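# Slide the napkin beneath the cup, keeping the cup upright

## Task

Get the napkin underneath the cup so the cup ends up on it, with the cup still upright and at its current spot.

## Robot and tools

Robot: two six-joint arms over a table. left_arm has a left hand, base at about (-0.034, +0.454, 0) m in the scene frame. right_arm has a right hand, base at about (+0.068, -0.351, 0) m. Each hand has a thumb (turn and bend motors) and index, middle, ring and little fingers. A camera stand sits behind the arms.

Frames: the scene frame has its origin at table-top height midway between the nominal bases, +z up, +x out over the table, and left_arm on the +y side. Image left and right do not match these names. Hand positions, orientations (quat_wxyz) and velocities in results use each arm's own base frame. Fixed cameras and the table use the scene frame. Motion offsets use the current Hand target's own axes.

Hand point: a point 0.05 m in front of the palm, 0.15 m from the wrist flange along the fingers. Its +z runs along the straight fingers, +y out of the palm, and +x across the palm away from the thumb on the right hand, toward the thumb on the left hand. Straight fingers reach 0.06 to 0.07 m past it, and their centre lines sit 0.06 m behind it along -y. A bracket on the little-finger side sticks out about 0.10 m. With fingers level, the wrist can hang up to 0.11 m (palm down) or 0.23 m (palm up) below the point and may touch the table first.

Row layout: every row is 28 numbers in [-1, 1], both arms always included: left dx, dy, dz, rx, ry, rz; left thumb_turn, thumb_bend, index, middle, ring, little, force_limit, speed; then the same 14 for the right arm. The six pose numbers are an offset, not a pose. They count from that arm's Hand target at the start of the action or move, along the Hand target's axes. 1.0 means 0.6 m of travel or 180 degrees, and rx, ry, rz form one rotation vector. All zeros re-requests the current Hand target. The six hand numbers are absolute motor targets: -1 open or straight, +1 closed (thumb_turn +1 puts the thumb opposite the fingers). force_limit maps -1..+1 to about 0..10 N at the fingertip (0..15 N for both thumb motors). speed rises from nearly zero at -1 to full at +0.48 and stays full above that. To leave a hand unchanged, resend the last eight hand numbers actually sent for it. If none have been sent yet, send its hand_measured followed by hand_force_limit and hand_speed. For a gentle grip, close with speed -0.94 or lower.

Tools:
- execute_actions(actions, cameras): actions is a list of actions. Each action is up to 15 rows, one per 1/30 s step, and a short table repeats its last row. Every row in an action counts from the same start pose. Images come back only for an empty list or when cameras names them; ["all"] gives all.
- move(target, speed, blend, stop_force, zero, blocking, cameras): target is one row or up to 15 rows. Every row is an offset from the same Hand targets, not from the previous row. The paths are straight and do not avoid obstacles. speed is in m/s (0.002 to 3.6, default 0.25); turning is capped at twice that in rad/s. blend is in m and rounds corners in a list. stop_force is 3 to 120 N and ends an arm's path when it feels that much push; it is unreliable when the hand turns. zero (default true) re-zeroes first. blocking=false returns early and cannot be combined with stop_force. All paths end together, with a 10 s cap. The result adds a move: line (done, off_target, moving, held, fault) and limits (paced means clipped, held means steps were withheld).
- wait(seconds 0 to 10), stop() brakes a running move, zoom_image(camera, region [x0,y0,x1,y1] in pixels, at most 504 by 504), show_instructions(), zero_wrist_force(arm), finished_scene(scene 1 or 2).

Cameras: cam_high and cam_low are 896x504 and fixed. cam_left_wrist and cam_right_wrist are 672x504 fisheye and ride on the arms.

Results: per arm, end_effector_position (m), quaternion, velocities (left out when the joints are still), Hand target (the commanded pose after clipping; the next offsets start from it), Joint positions and torques, and Wrist force and torque along the hand's own axes, including a peak line. Hand lists follow the motor order: hand_measured, hand_stopped_by (moving, target, force, stalled, fault), and hand_load_n (positive means the finger is pushed open). Orientation commands are clipped to within 32 degrees of the measured orientation. A hand often stops a little short of its target; send the remaining gap as an offset.

Avoid: contact torque at a joint limit, or about 150 N on an arm, causes a 10 s stop. Wrist joints hold roughly 12.9 N m. Arms are stiff, so a target even slightly past a firm contact can trigger a fault. Use slow moves and stop_force when approaching the table. Keep the arms and hands apart from each other. Don't tip, drag or knock the cup, and don't let anything leave the table. Avoid hard pushes and finger overloads. Motors get hot holding loads or straining toward unreachable poses: a warning shows at 70 °C and the arm brakes at 85 °C. Don't route paths close to an arm's own base.

Each tool is called after "Call:" by a JSON object that holds its "name" and its "arguments".

Reference images:

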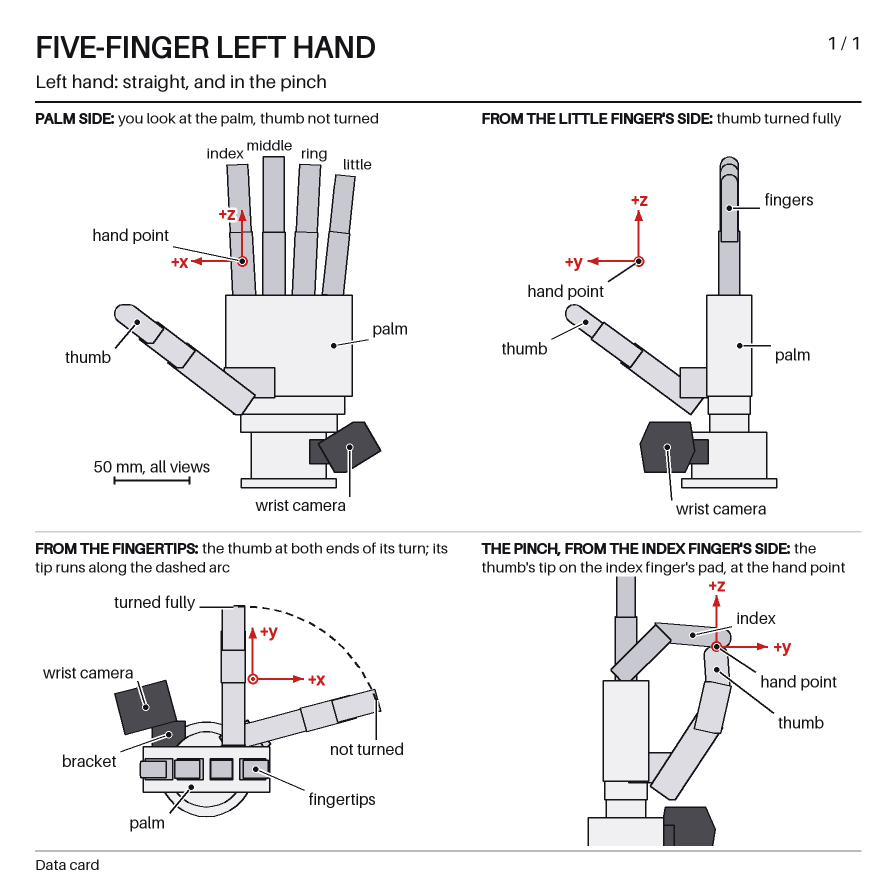

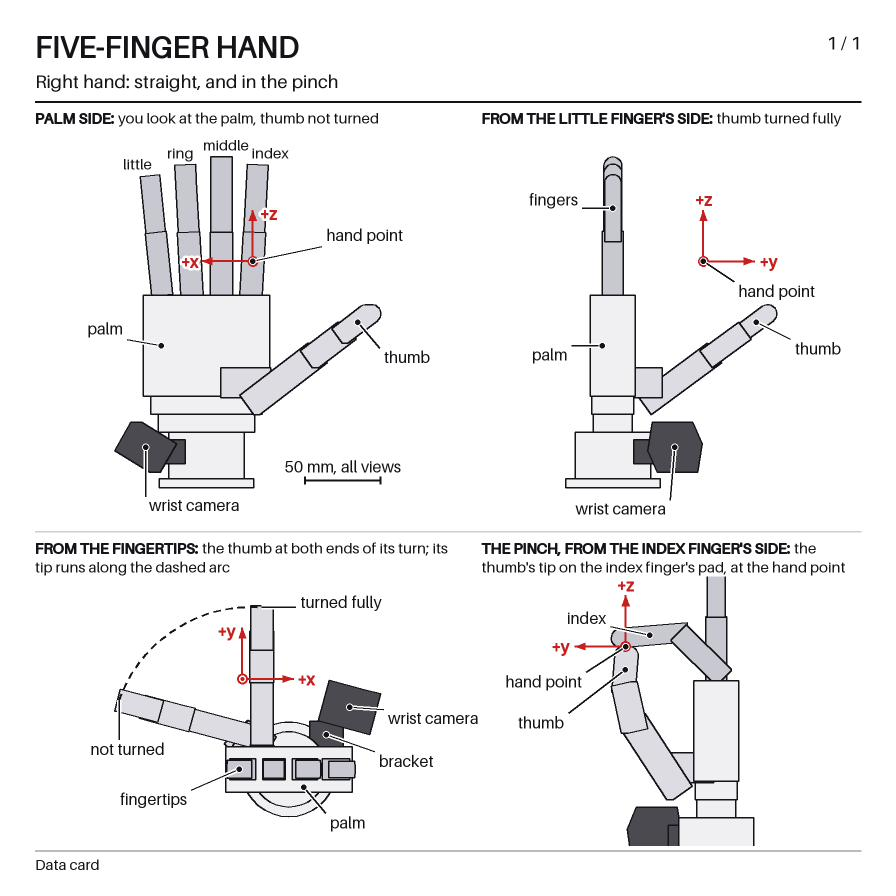

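## Session

Call:
{"name": "execute_actions", "arguments": {"actions": []}}

Scene clock: 0.00 s.
left_arm: end_effector_position=(+0.3951, +0.2203, +0.2343) hand_measured=(-1.000, -1.000, -1.000, -1.000, -1.000, -1.000) hand_load_n=(+0.0, +0.0, +0.0, +0.0, +0.0, +0.0) hand_stopped_by=(target, target, target, target, target, target) hand_force_limit=0.00 hand_speed=-0.80 end_effector_quat_wxyz=(-0.115, -0.133, +0.699, -0.693) | right_arm: end_effector_position=(+0.3101, +0.1982, +0.3595) hand_measured=(-1.000, -1.000, -1.000, -1.000, -1.000, -1.000) hand_load_n=(+0.0, +0.0, +0.0, +0.0, +0.0, +0.0) hand_stopped_by=(target, target, target, target, target, target) hand_force_limit=0.00 hand_speed=-0.80 end_effector_quat_wxyz=(-0.312, +0.812, -0.493, -0.012)
Joint positions: left_arm=[4.171 -2.453 -1.375 0.703 -1.006 -0.36] | right_arm=[-0.24 -1.607 1.576 1.41 0.962 -3.8]
Joint velocities: within noise
Joint torques (N m): no reading
Wrist force (N): no reading
Wrist torque (N m): no reading
Wrist force, peak (N): no reading
Hand target: left_arm +0.3951, +0.2203, +0.2343; -0.115, -0.133, +0.699, -0.693 | right_arm +0.3101, +0.1982, +0.3595; -0.312, +0.812, -0.493, -0.012

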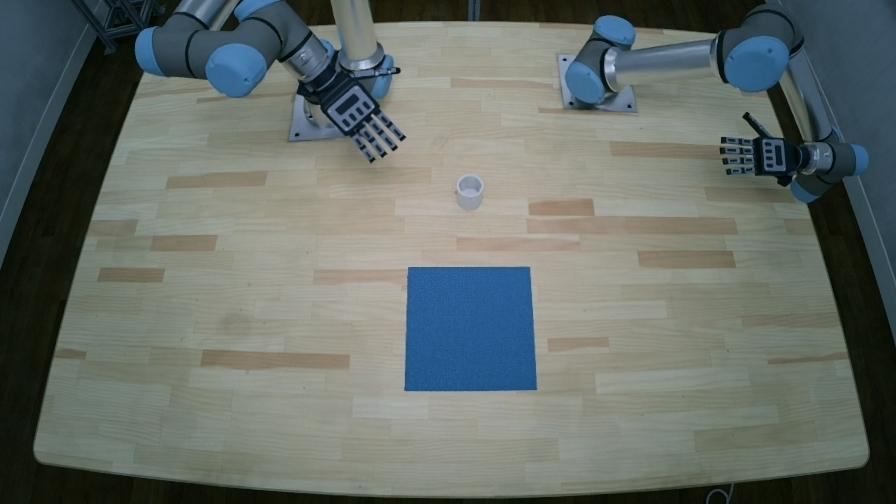

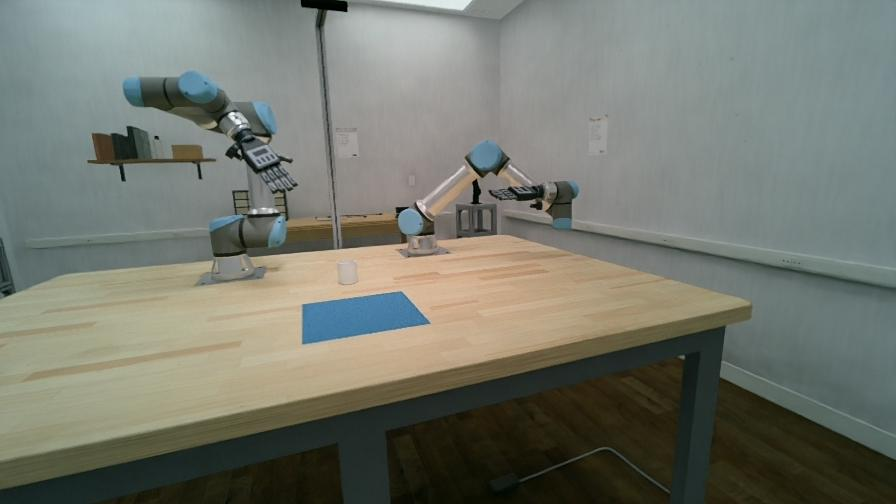

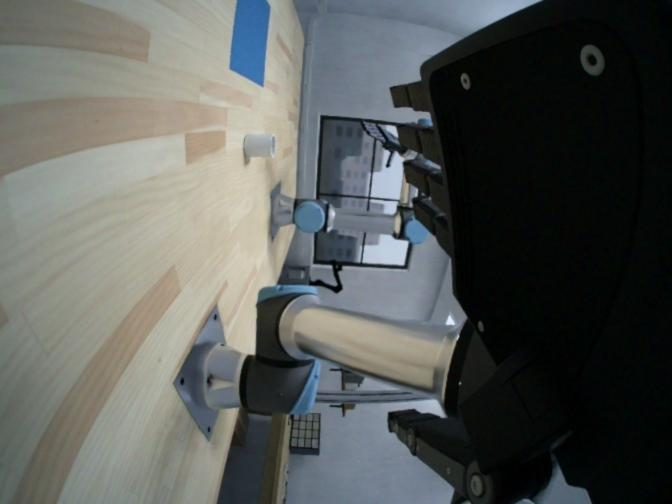

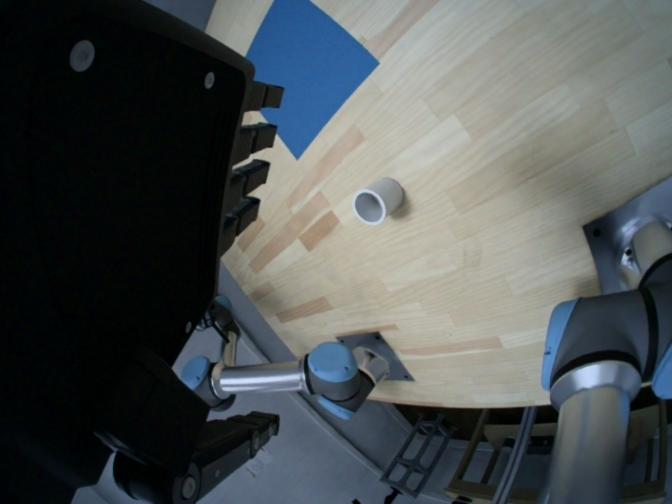

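Call:
{"name": "zoom_image", "arguments": {"camera": "cam_high", "region": [420, 150, 520, 230]}}

Call:
{"name": "zoom_image", "arguments": {"camera": "cam_low", "region": [280, 240, 440, 350]}}

Call:
{"name": "zoom_image", "arguments": {"camera": "cam_right_wrist", "region": [320, 140, 440, 250]}}

Scaled by 5.040.

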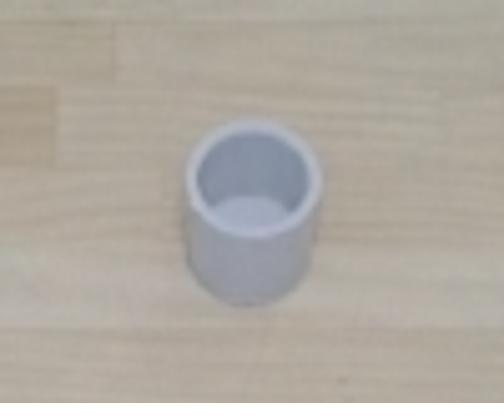

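Scaled by 3.150.

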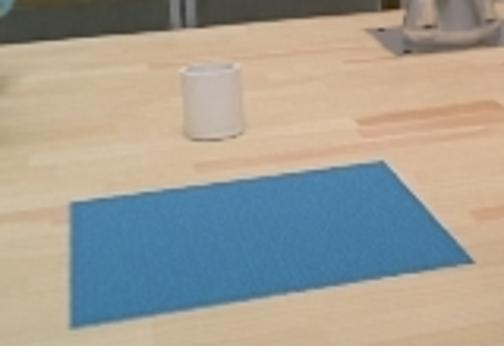

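Scaled by 4.200 from the camera's 672x504 image, which has a finer 960x720 frame.

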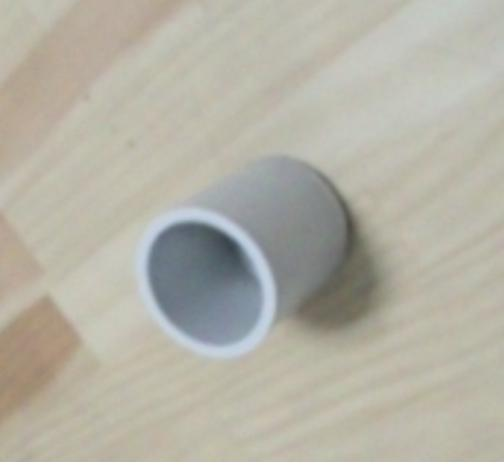

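Call:
{"name": "move", "arguments": {"target": [-0.1407,-0.0875,0.5367,-0.130,-0.479,-0.1286,-1,-1,-1,-1,-1,-1,0,-0.8, 0.465,-0.4118,-0.0183,0.1876,0.3408,-0.5183,1,-1,-1,-1,-1,-1,0,0.2], "speed": 0.5, "cameras": ["all"]}}

Scene clock: 18.00 s.
left_arm: end_effector_position=(+0.5001, -0.0995, +0.2501) hand_measured=(-1.000, -1.000, -1.000, -1.000, -1.000, -1.000) hand_load_n=(+0.0, +0.0, +0.0, +0.0, -0.5, +0.0) hand_stopped_by=(target, target, target, target, target, target) hand_force_limit=0.00 hand_speed=-0.80 end_effector_quat_wxyz=(-0.242, +0.664, -0.664, +0.242) | right_arm: end_effector_position=(+0.6498, +0.0499, +0.3995) hand_measured=(+1.000, -1.000, -1.000, -1.000, -1.000, -1.000) hand_load_n=(+0.5, +0.0, +0.0, +0.0, +0.0, +0.0) hand_stopped_by=(target, target, target, target, target, target) hand_force_limit=0.00 hand_speed=0.20 end_effector_quat_wxyz=(-0.151, +0.690, +0.151, +0.691)
Joint positions: left_arm=[3.313 -1.7 -1.544 2.364 -1.461 -3.01] | right_arm=[-0.342 -1.603 1.751 -0.149 0.798 -4.712]
Joint torques (N m): left_arm=[-8.76 18.5 28.48 -2.37 -0.89 -2.58] | right_arm=[-11.23 -4.64 -12.47 -2.78 -1.96 2.78]
Wrist force (N): left_arm=[-0.5 -0.2 -0.2] | right_arm=[0.8 1.0 2.6]
Wrist torque (N m): left_arm=[0.07 0.04 0.10] | right_arm=[0.07 -0.03 -0.18]
Wrist force, peak (N): left_arm=[0.7 0.0 0.0] | right_arm=[0.4 1.8 2.9]
Hand target: left_arm +0.5001, -0.0995, +0.2501; -0.242, +0.664, -0.664, +0.242 | right_arm +0.6498, +0.0499, +0.3995; -0.151, +0.690, +0.151, +0.691
Off the commanded pose: left_arm 0.000 m, 0 deg | right_arm 0.000 m, 0 deg.
move: done
camera_calibration:
cam_left_wrist: T_world_to_cam=[[0.719013, -0.276538, 0.63761, -0.547612], [-0.494321, -0.848377, 0.189481, 0.124527], [0.488535, -0.451423, -0.746693, 0.0151868], [0, 0, 0, 1]] pos_world=[0.447878, -0.0389339, 0.336907]
cam_right_wrist: T_world_to_cam=[[0.437823, -0.857298, 0.270834, -0.348516], [-0.291319, -0.420264, -0.859367, 0.566133], [0.850555, 0.297352, -0.433748, -0.27854], [0, 0, 0, 1]] pos_world=[0.554427, 0.0219671, 0.46009]

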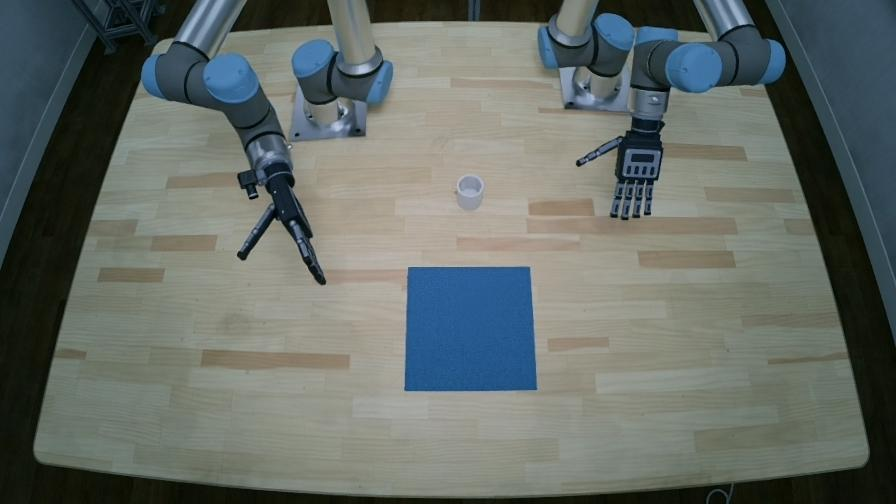

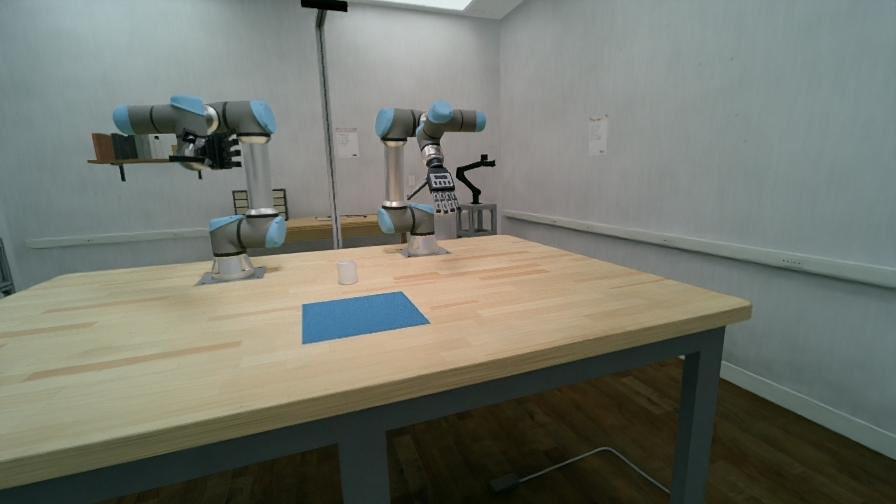

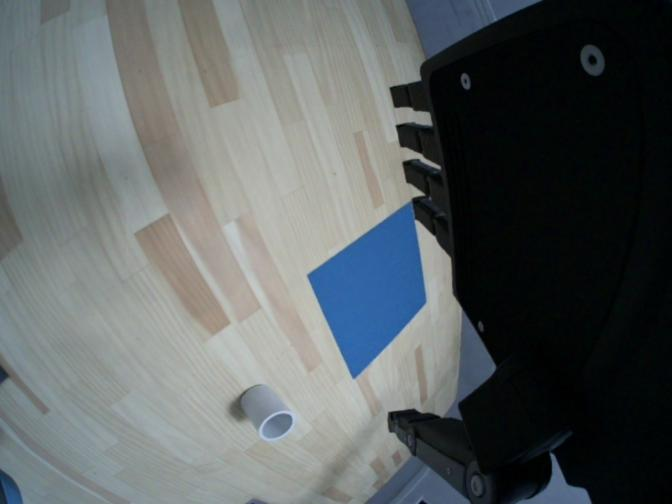

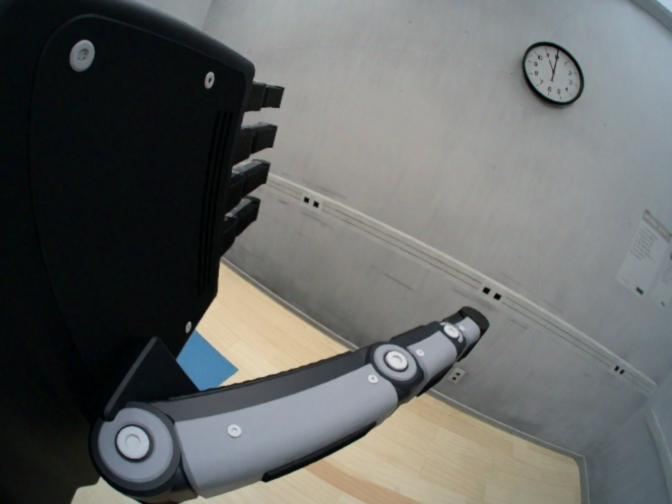

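Call:
{"name": "move", "arguments": {"target": [0,0,0,0,0,0,-1,-1,-1,-1,-1,-1,0,-0.8, -0.25,-0.5223,-0.148,0.613,0,0,1,-1,-1,-1,-1,-1,0,0.2], "speed": 0.5, "cameras": ["all"]}}

Scene clock: 20.90 s.
left_arm: end_effector_position=(+0.5001, -0.0995, +0.2501) hand_measured=(-1.000, -1.000, -1.000, -1.000, -1.000, -1.000) hand_load_n=(+0.0, +0.0, +0.0, +0.0, +0.0, +0.0) hand_stopped_by=(target, target, target, target, target, target) hand_force_limit=0.00 hand_speed=-0.80 end_effector_quat_wxyz=(-0.242, +0.664, -0.664, +0.242) | right_arm: end_effector_position=(+0.4384, +0.2975, +0.2493) hand_measured=(+1.000, -1.000, -1.000, -1.000, -1.000, -1.000) hand_load_n=(+0.5, +0.0, +0.0, +0.0, +0.0, +0.0) hand_stopped_by=(target, target, target, target, target, target) hand_force_limit=0.00 hand_speed=0.20 end_effector_quat_wxyz=(+0.653, -0.270, -0.654, -0.271)
Joint positions: left_arm=[3.312 -1.7 -1.544 2.364 -1.461 -3.01] | right_arm=[-0.097 -1.074 1.483 -0.41 -0.883 -4.713]
Joint torques (N m): left_arm=[-8.16 18.82 27.95 -2.68 -1.28 -2.71] | right_arm=[8.43 -22.56 -22.3 2.93 -2.06 -3.31]
Wrist force (N): left_arm=[-0.2 -0.1 -0.1] | right_arm=[0.6 1.1 2.6]
Wrist torque (N m): left_arm=[0.06 0.00 0.11] | right_arm=[0.08 0.03 -0.10]
Wrist force, peak (N): left_arm=[-0.5 -0.3 -0.3] | right_arm=[0.3 1.8 3.3]
Hand target: left_arm +0.5001, -0.0995, +0.2501; -0.242, +0.664, -0.664, +0.242 | right_arm +0.4384, +0.2976, +0.2493; +0.653, -0.270, -0.654, -0.271
Off the commanded pose: left_arm 0.000 m, 0 deg | right_arm 0.000 m, 0 deg.
move: done
camera_calibration:
cam_left_wrist: T_world_to_cam=[[0.719093, -0.276517, 0.637529, -0.547648], [-0.494218, -0.848444, 0.189449, 0.124404], [0.488522, -0.45131, -0.74677, 0.0151782], [0, 0, 0, 1]] pos_world=[0.447878, -0.0390341, 0.336908]
cam_right_wrist: T_world_to_cam=[[0.65144, 0.708482, 0.271439, -0.562697], [0.496651, -0.12775, -0.858498, 0.0468849], [-0.573554, 0.69407, -0.435089, 0.269148], [0, 0, 0, 1]] pos_world=[0.497649, 0.217842, 0.310092]

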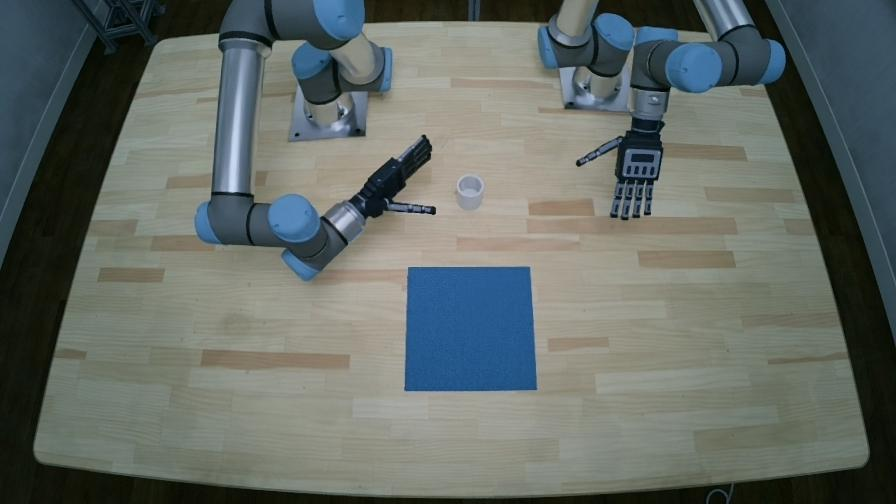

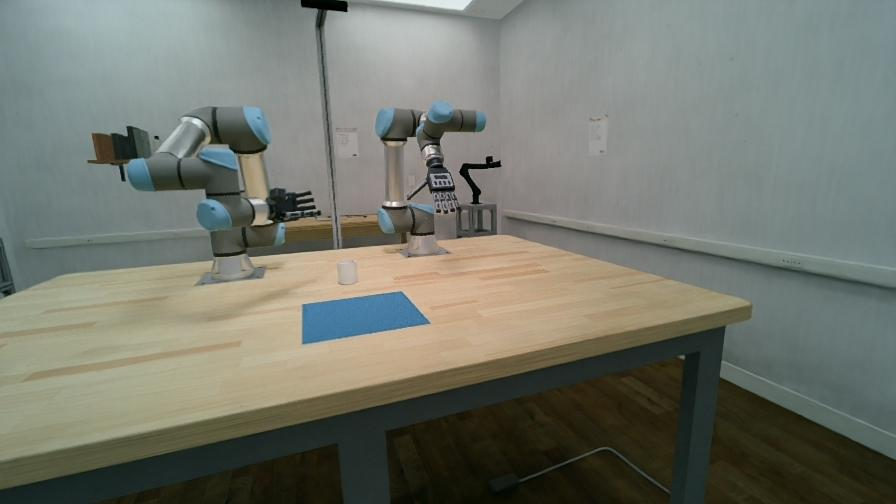

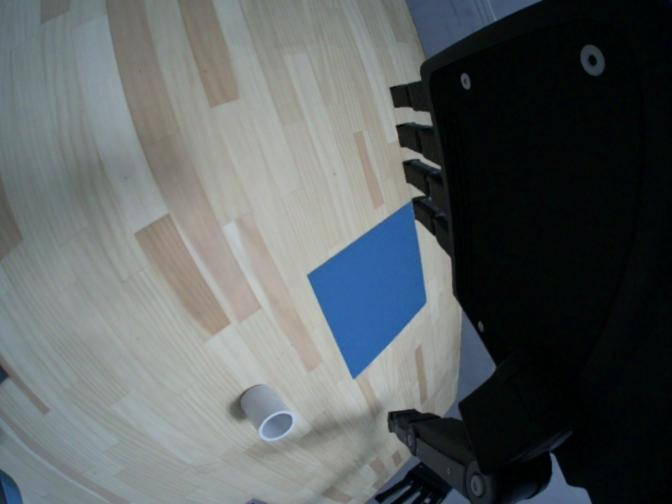

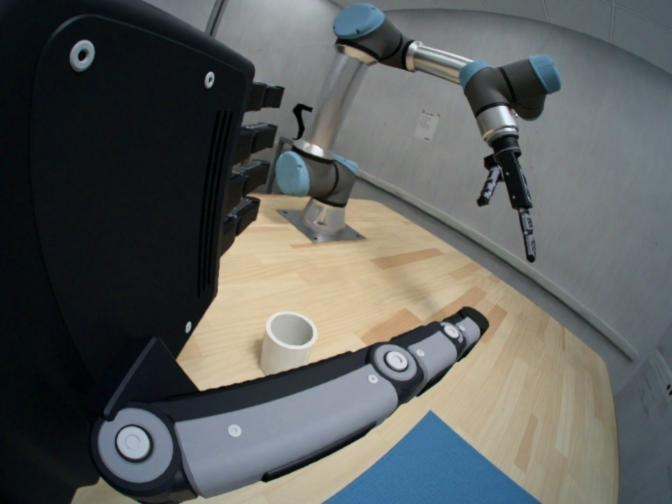

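Call:
{"name": "zoom_image", "arguments": {"camera": "cam_right_wrist", "region": [240, 290, 340, 390]}}

Call:
{"name": "zoom_image", "arguments": {"camera": "cam_high", "region": [370, 120, 500, 225]}}

Scaled by 5.040 from the camera's 672x504 image, which has a finer 960x720 frame.

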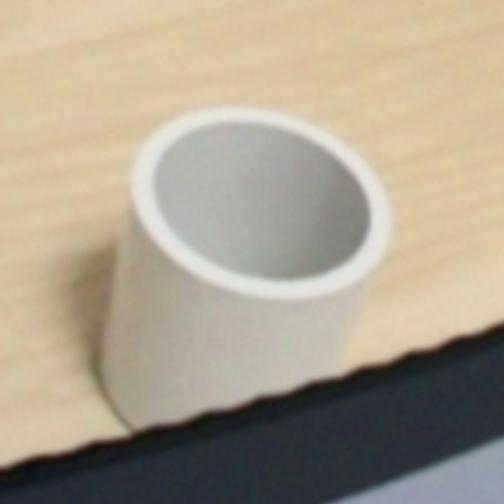

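Scaled by 3.877.

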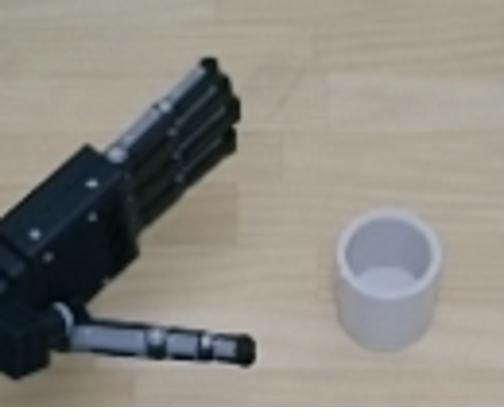

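Call:
{"name": "move", "arguments": {"target": [0,0,0,0,0,0,-1,-1,-1,-1,-1,-1,0,-0.8, -0.29,0,0,0,-0.0444,0,1,-1,-1,-1,-1,-1,0,0.2], "speed": 0.3, "cameras": ["all"]}}

Call:
{"name": "zoom_image", "arguments": {"camera": "cam_high", "region": [370, 120, 500, 225]}}

Call:
{"name": "zoom_image", "arguments": {"camera": "cam_low", "region": [200, 180, 400, 300]}}

Scene clock: 23.80 s.
left_arm: end_effector_position=(+0.5001, -0.0995, +0.2501) hand_measured=(-1.000, -1.000, -1.000, -1.000, -1.000, -1.000) hand_load_n=(-0.5, +0.0, +0.0, +0.0, +0.0, +0.0) hand_stopped_by=(target, target, target, target, target, target) hand_force_limit=0.00 hand_speed=-0.80 end_effector_quat_wxyz=(-0.242, +0.664, -0.664, +0.242) | right_arm: end_effector_position=(+0.4386, +0.2976, +0.0754) hand_measured=(+1.000, -1.000, -1.000, -1.000, -1.000, -1.000) hand_load_n=(+0.5, +0.0, +0.0, +0.0, +0.0, +0.0) hand_stopped_by=(target, target, target, target, target, target) hand_force_limit=0.00 hand_speed=0.20 end_effector_quat_wxyz=(+0.606, -0.288, -0.698, -0.251)
Joint positions: left_arm=[3.312 -1.7 -1.544 2.364 -1.461 -3.01] | right_arm=[-0.089 -0.936 1.68 -0.926 -0.883 -4.597]
Joint torques (N m): left_arm=[-8.94 18.03 28.13 -2.57 -1.3 -2.63] | right_arm=[8.81 -24.22 -5.22 -0.89 2.25 2.71]
Wrist force (N): left_arm=[-0.1 0.0 -0.3] | right_arm=[0.9 1.0 2.6]
Wrist torque (N m): left_arm=[0.10 -0.02 0.11] | right_arm=[0.02 -0.02 -0.20]
Wrist force, peak (N): left_arm=[-0.6 -0.4 0.0] | right_arm=[2.0 1.0 2.7]
Hand target: left_arm +0.5001, -0.0995, +0.2501; -0.242, +0.664, -0.664, +0.242 | right_arm +0.4386, +0.2976, +0.0753; +0.606, -0.288, -0.698, -0.251
Off the commanded pose: left_arm 0.000 m, 0 deg | right_arm 0.000 m, 0 deg.
move: done
camera_calibration:
cam_left_wrist: T_world_to_cam=[[0.719093, -0.276517, 0.637529, -0.547648], [-0.494218, -0.848444, 0.189449, 0.124404], [0.488522, -0.45131, -0.74677, 0.0151782], [0, 0, 0, 1]] pos_world=[0.447878, -0.0390341, 0.336908]
cam_right_wrist: T_world_to_cam=[[0.624858, 0.735015, 0.263259, -0.511204], [0.578097, -0.208947, -0.788762, -0.119369], [-0.524744, 0.645054, -0.555472, 0.195719], [0, 0, 0, 1]] pos_world=[0.491139, 0.224552, 0.149141]

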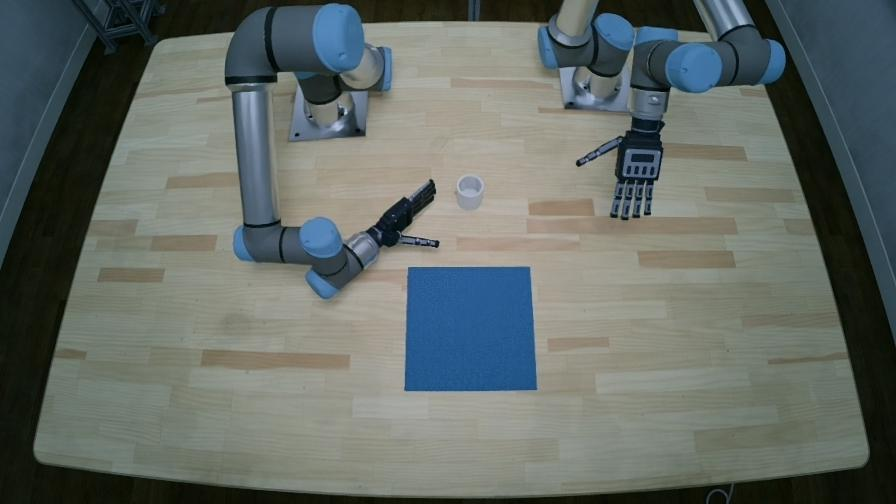

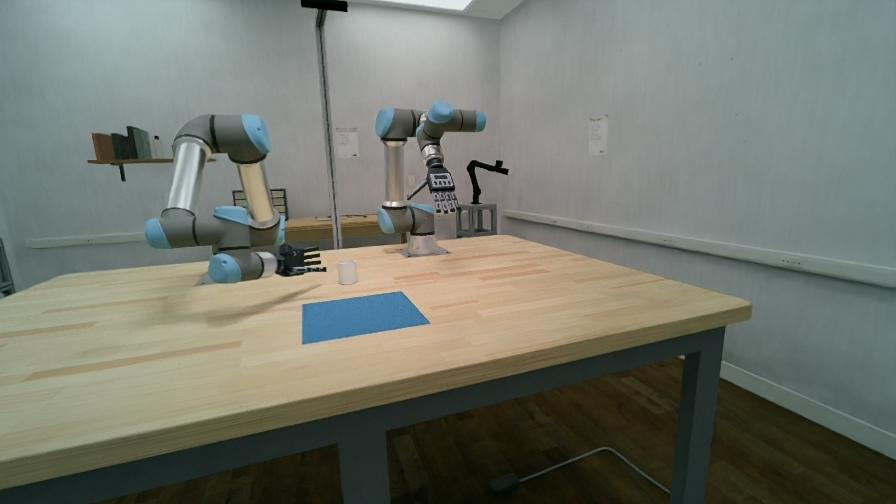

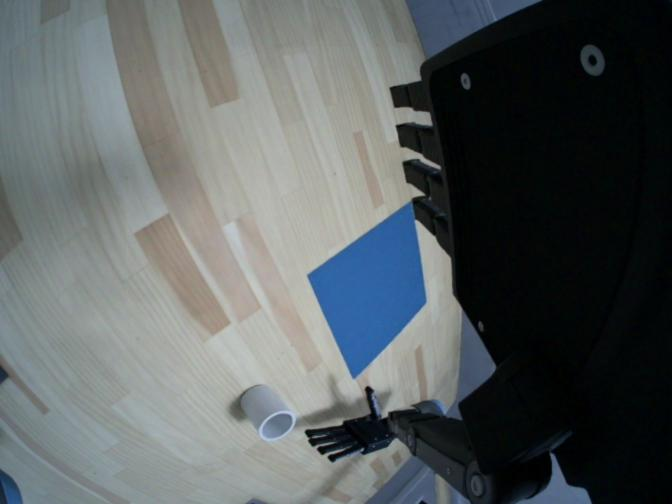

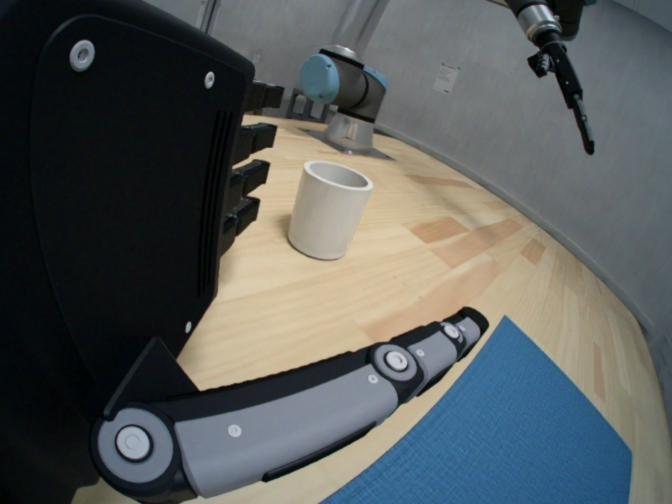

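Scaled by 3.877.

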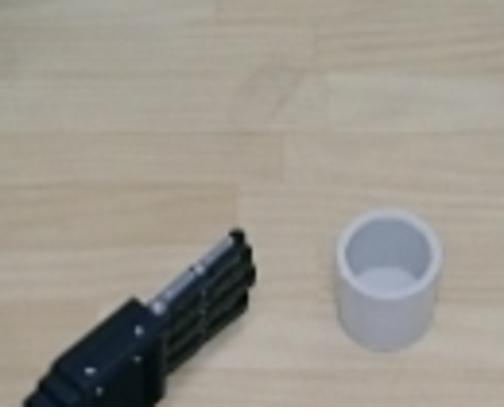

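Scaled by 2.520.

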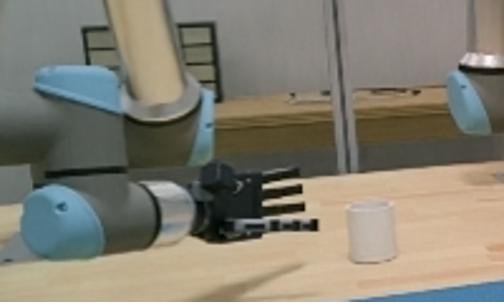

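Call:
{"name": "zoom_image", "arguments": {"camera": "cam_right_wrist", "region": [270, 150, 390, 270]}}

Scaled by 4.200 from the camera's 672x504 image, which has a finer 960x720 frame.

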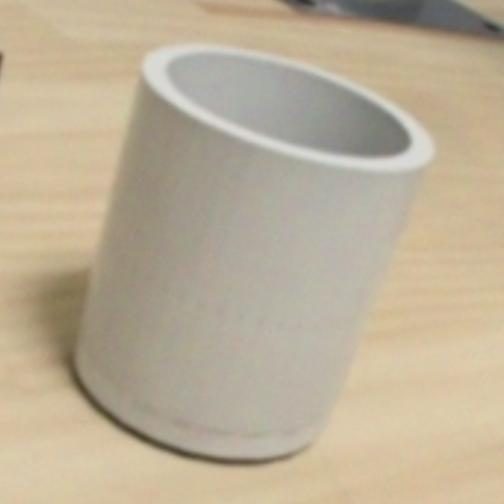

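Call:
{"name": "move", "arguments": {"target": [0,0,0,0,0,0,-1,-1,-1,-1,-1,-1,0,-0.8, -0.0677,0,0.0095,0,0,0,1,-1,-1,-1,-1,-1,0,0.2], "speed": 0.1, "stop_force": 15, "cameras": ["cam_low", "cam_right_wrist","cam_high"]}}

Call:
{"name": "zoom_image", "arguments": {"camera": "cam_low", "region": [200, 200, 400, 320]}}

Call:
{"name": "zoom_image", "arguments": {"camera": "cam_right_wrist", "region": [250, 80, 410, 220]}}

Scene clock: 26.63 s.
left_arm: end_effector_position=(+0.5001, -0.0995, +0.2501) hand_measured=(-1.000, -1.000, -1.000, -1.000, -1.000, -1.000) hand_load_n=(+0.0, +0.0, +0.0, +0.0, +0.0, +0.0) hand_stopped_by=(target, target, target, target, target, target) hand_force_limit=0.00 hand_speed=-0.80 end_effector_quat_wxyz=(-0.242, +0.664, -0.664, +0.242) | right_arm: end_effector_position=(+0.4386, +0.2976, +0.0343) hand_measured=(+1.000, -1.000, -1.000, -1.000, -1.000, -1.000) hand_load_n=(+0.5, +0.0, +0.0, +0.0, +0.0, +0.0) hand_stopped_by=(target, target, target, target, target, target) hand_force_limit=0.00 hand_speed=0.20 end_effector_quat_wxyz=(+0.606, -0.288, -0.698, -0.251)
Joint positions: left_arm=[3.312 -1.7 -1.544 2.364 -1.461 -3.01] | right_arm=[-0.089 -0.867 1.694 -1.009 -0.883 -4.597]
Joint torques (N m): left_arm=[-7.79 18.8 27.86 -2.57 -1.22 -2.42] | right_arm=[2.61 -25.03 -4.67 -0.92 2.2 -0.94]
Wrist force (N): left_arm=[-0.3 -0.2 -0.2] | right_arm=[0.8 1.0 2.4]
Wrist torque (N m): left_arm=[0.07 0.01 0.11] | right_arm=[0.04 0.00 -0.20]
Wrist force, peak (N): left_arm=[-0.5 -0.4 -0.6] | right_arm=[1.4 1.3 2.4]
Hand target: left_arm +0.5001, -0.0995, +0.2501; -0.242, +0.664, -0.664, +0.242 | right_arm +0.4386, +0.2976, +0.0343; +0.606, -0.288, -0.698, -0.251
Off the commanded pose: left_arm 0.000 m, 0 deg | right_arm 0.000 m, 0 deg.
move: done
camera_calibration:
cam_right_wrist: T_world_to_cam=[[0.624884, 0.735005, 0.263224, -0.50048], [0.578068, -0.208981, -0.788774, -0.151744], [-0.524745, 0.645054, -0.555472, 0.172997], [0, 0, 0, 1]] pos_world=[0.491239, 0.224552, 0.108141]
Images, in order (width x height): cam_high 896x504, cam_low 896x504, cam_right_wrist 672x504.

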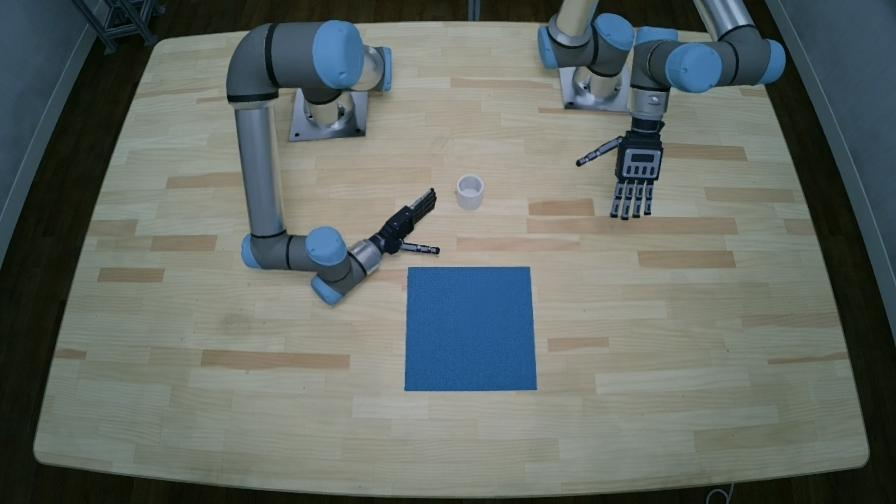

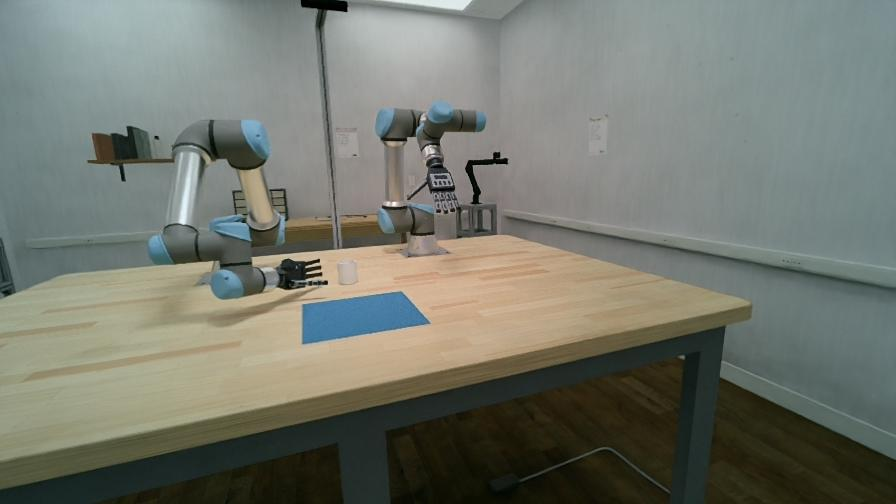

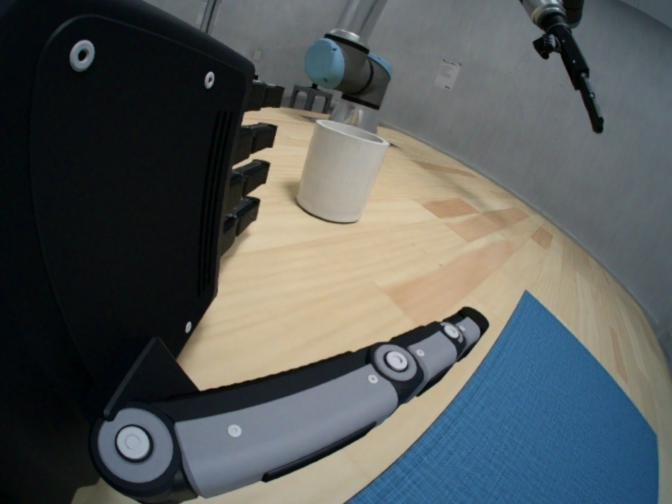

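Scaled by 2.520.

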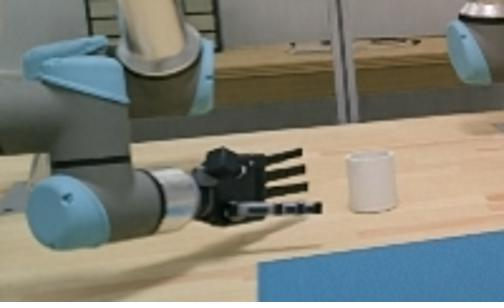

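Scaled by 3.150 from the camera's 672x504 image, which has a finer 960x720 frame.

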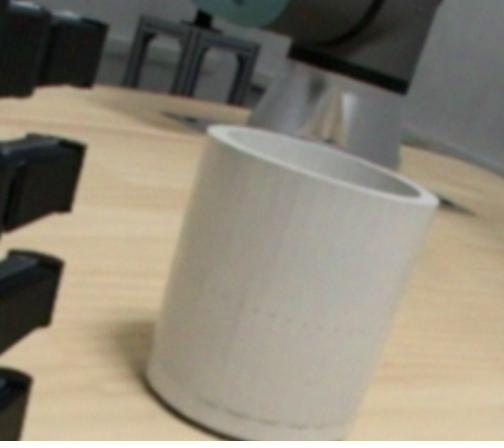

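Call:
{"name": "move", "arguments": {"target": [0,0,0,0,0,0,-1,-1,-1,-1,-1,-1,0,-0.8, 0.0348,0,0.2476,0,0,0,1,-1,-1,-1,-1,-1,0,0.2], "speed": 0.12, "stop_force": 10, "cameras": ["all"]}}

Call:
{"name": "zoom_image", "arguments": {"camera": "cam_high", "region": [400, 140, 530, 245]}}

Call:
{"name": "zoom_image", "arguments": {"camera": "cam_low", "region": [250, 220, 410, 320]}}

Scene clock: 29.57 s.
left_arm: end_effector_position=(+0.5001, -0.0995, +0.2501) hand_measured=(-1.000, -1.000, -1.000, -1.000, -1.000, -1.000) hand_load_n=(+0.0, +0.0, +0.0, +0.0, +0.0, +0.0) hand_stopped_by=(target, target, target, target, target, target) hand_force_limit=0.00 hand_speed=-0.80 end_effector_quat_wxyz=(-0.242, +0.664, -0.664, +0.242) | right_arm: end_effector_position=(+0.3325, +0.4036, +0.0342) hand_measured=(+1.000, -1.000, -1.000, -1.000, -1.000, -1.000) hand_load_n=(+0.5, +0.0, +0.0, +0.0, +0.0, +0.0) hand_stopped_by=(target, target, target, target, target, target) hand_force_limit=0.00 hand_speed=0.20 end_effector_quat_wxyz=(+0.606, -0.288, -0.698, -0.251)
Joint positions: left_arm=[3.312 -1.7 -1.544 2.364 -1.461 -3.01] | right_arm=[0.118 -0.989 1.947 -1.182 -0.68 -4.538]
Joint torques (N m): left_arm=[-8.83 18.8 27.57 -2.51 -1.16 -2.52] | right_arm=[8.54 -45.64 -2.32 -1.18 2.29 2.84]
Wrist force (N): left_arm=[-0.3 0.1 -0.3] | right_arm=[0.6 1.4 2.6]
Wrist torque (N m): left_arm=[0.11 0.01 0.10] | right_arm=[0.08 0.01 -0.20]
Wrist force, peak (N): left_arm=[-0.7 -0.3 -0.3] | right_arm=[0.9 1.4 3.3]
Hand target: left_arm +0.5001, -0.0995, +0.2501; -0.242, +0.664, -0.664, +0.242 | right_arm +0.3325, +0.4036, +0.0342; +0.606, -0.288, -0.698, -0.251
Off the commanded pose: left_arm 0.000 m, 0 deg | right_arm 0.000 m, 0 deg.
move: done
camera_calibration:
cam_left_wrist: T_world_to_cam=[[0.719093, -0.276517, 0.637529, -0.547648], [-0.494218, -0.848444, 0.189449, 0.124404], [0.488522, -0.45131, -0.74677, 0.0151782], [0, 0, 0, 1]] pos_world=[0.447878, -0.0390341, 0.336908]
cam_right_wrist: T_world_to_cam=[[0.624884, 0.735005, 0.263224, -0.512075], [0.578068, -0.208981, -0.788774, -0.068259], [-0.524745, 0.645054, -0.555472, 0.048773], [0, 0, 0, 1]] pos_world=[0.385039, 0.330652, 0.108041]

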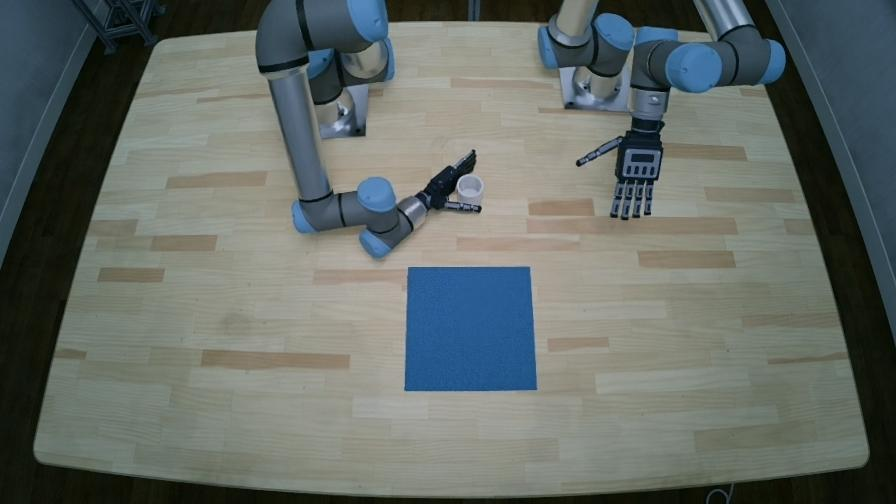

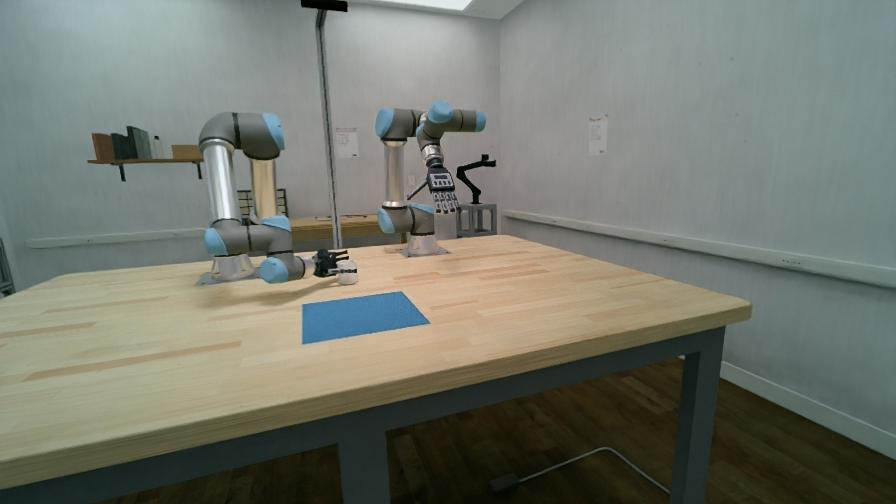

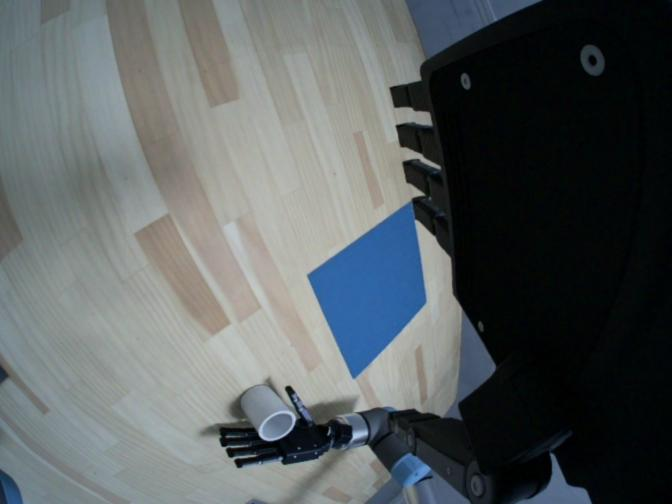

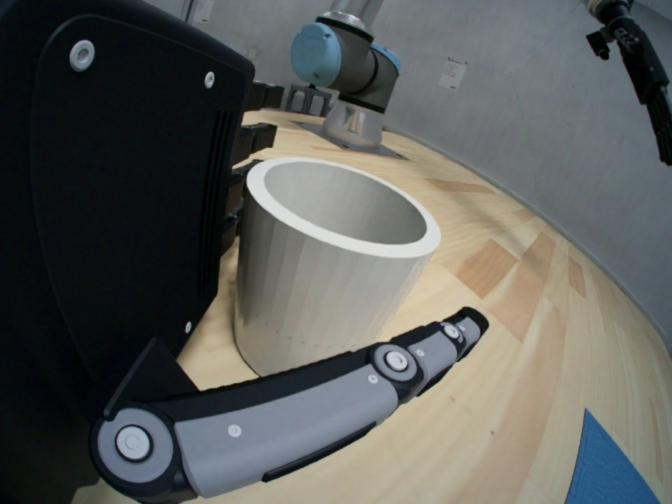

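Scaled by 3.877.

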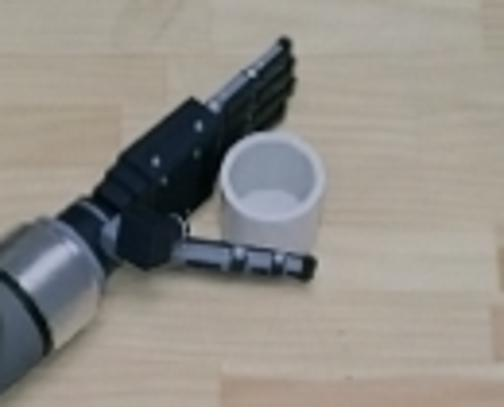

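Scaled by 3.150.

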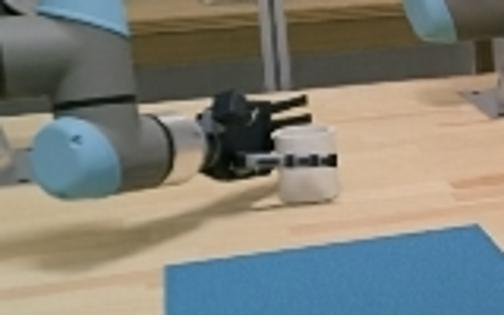

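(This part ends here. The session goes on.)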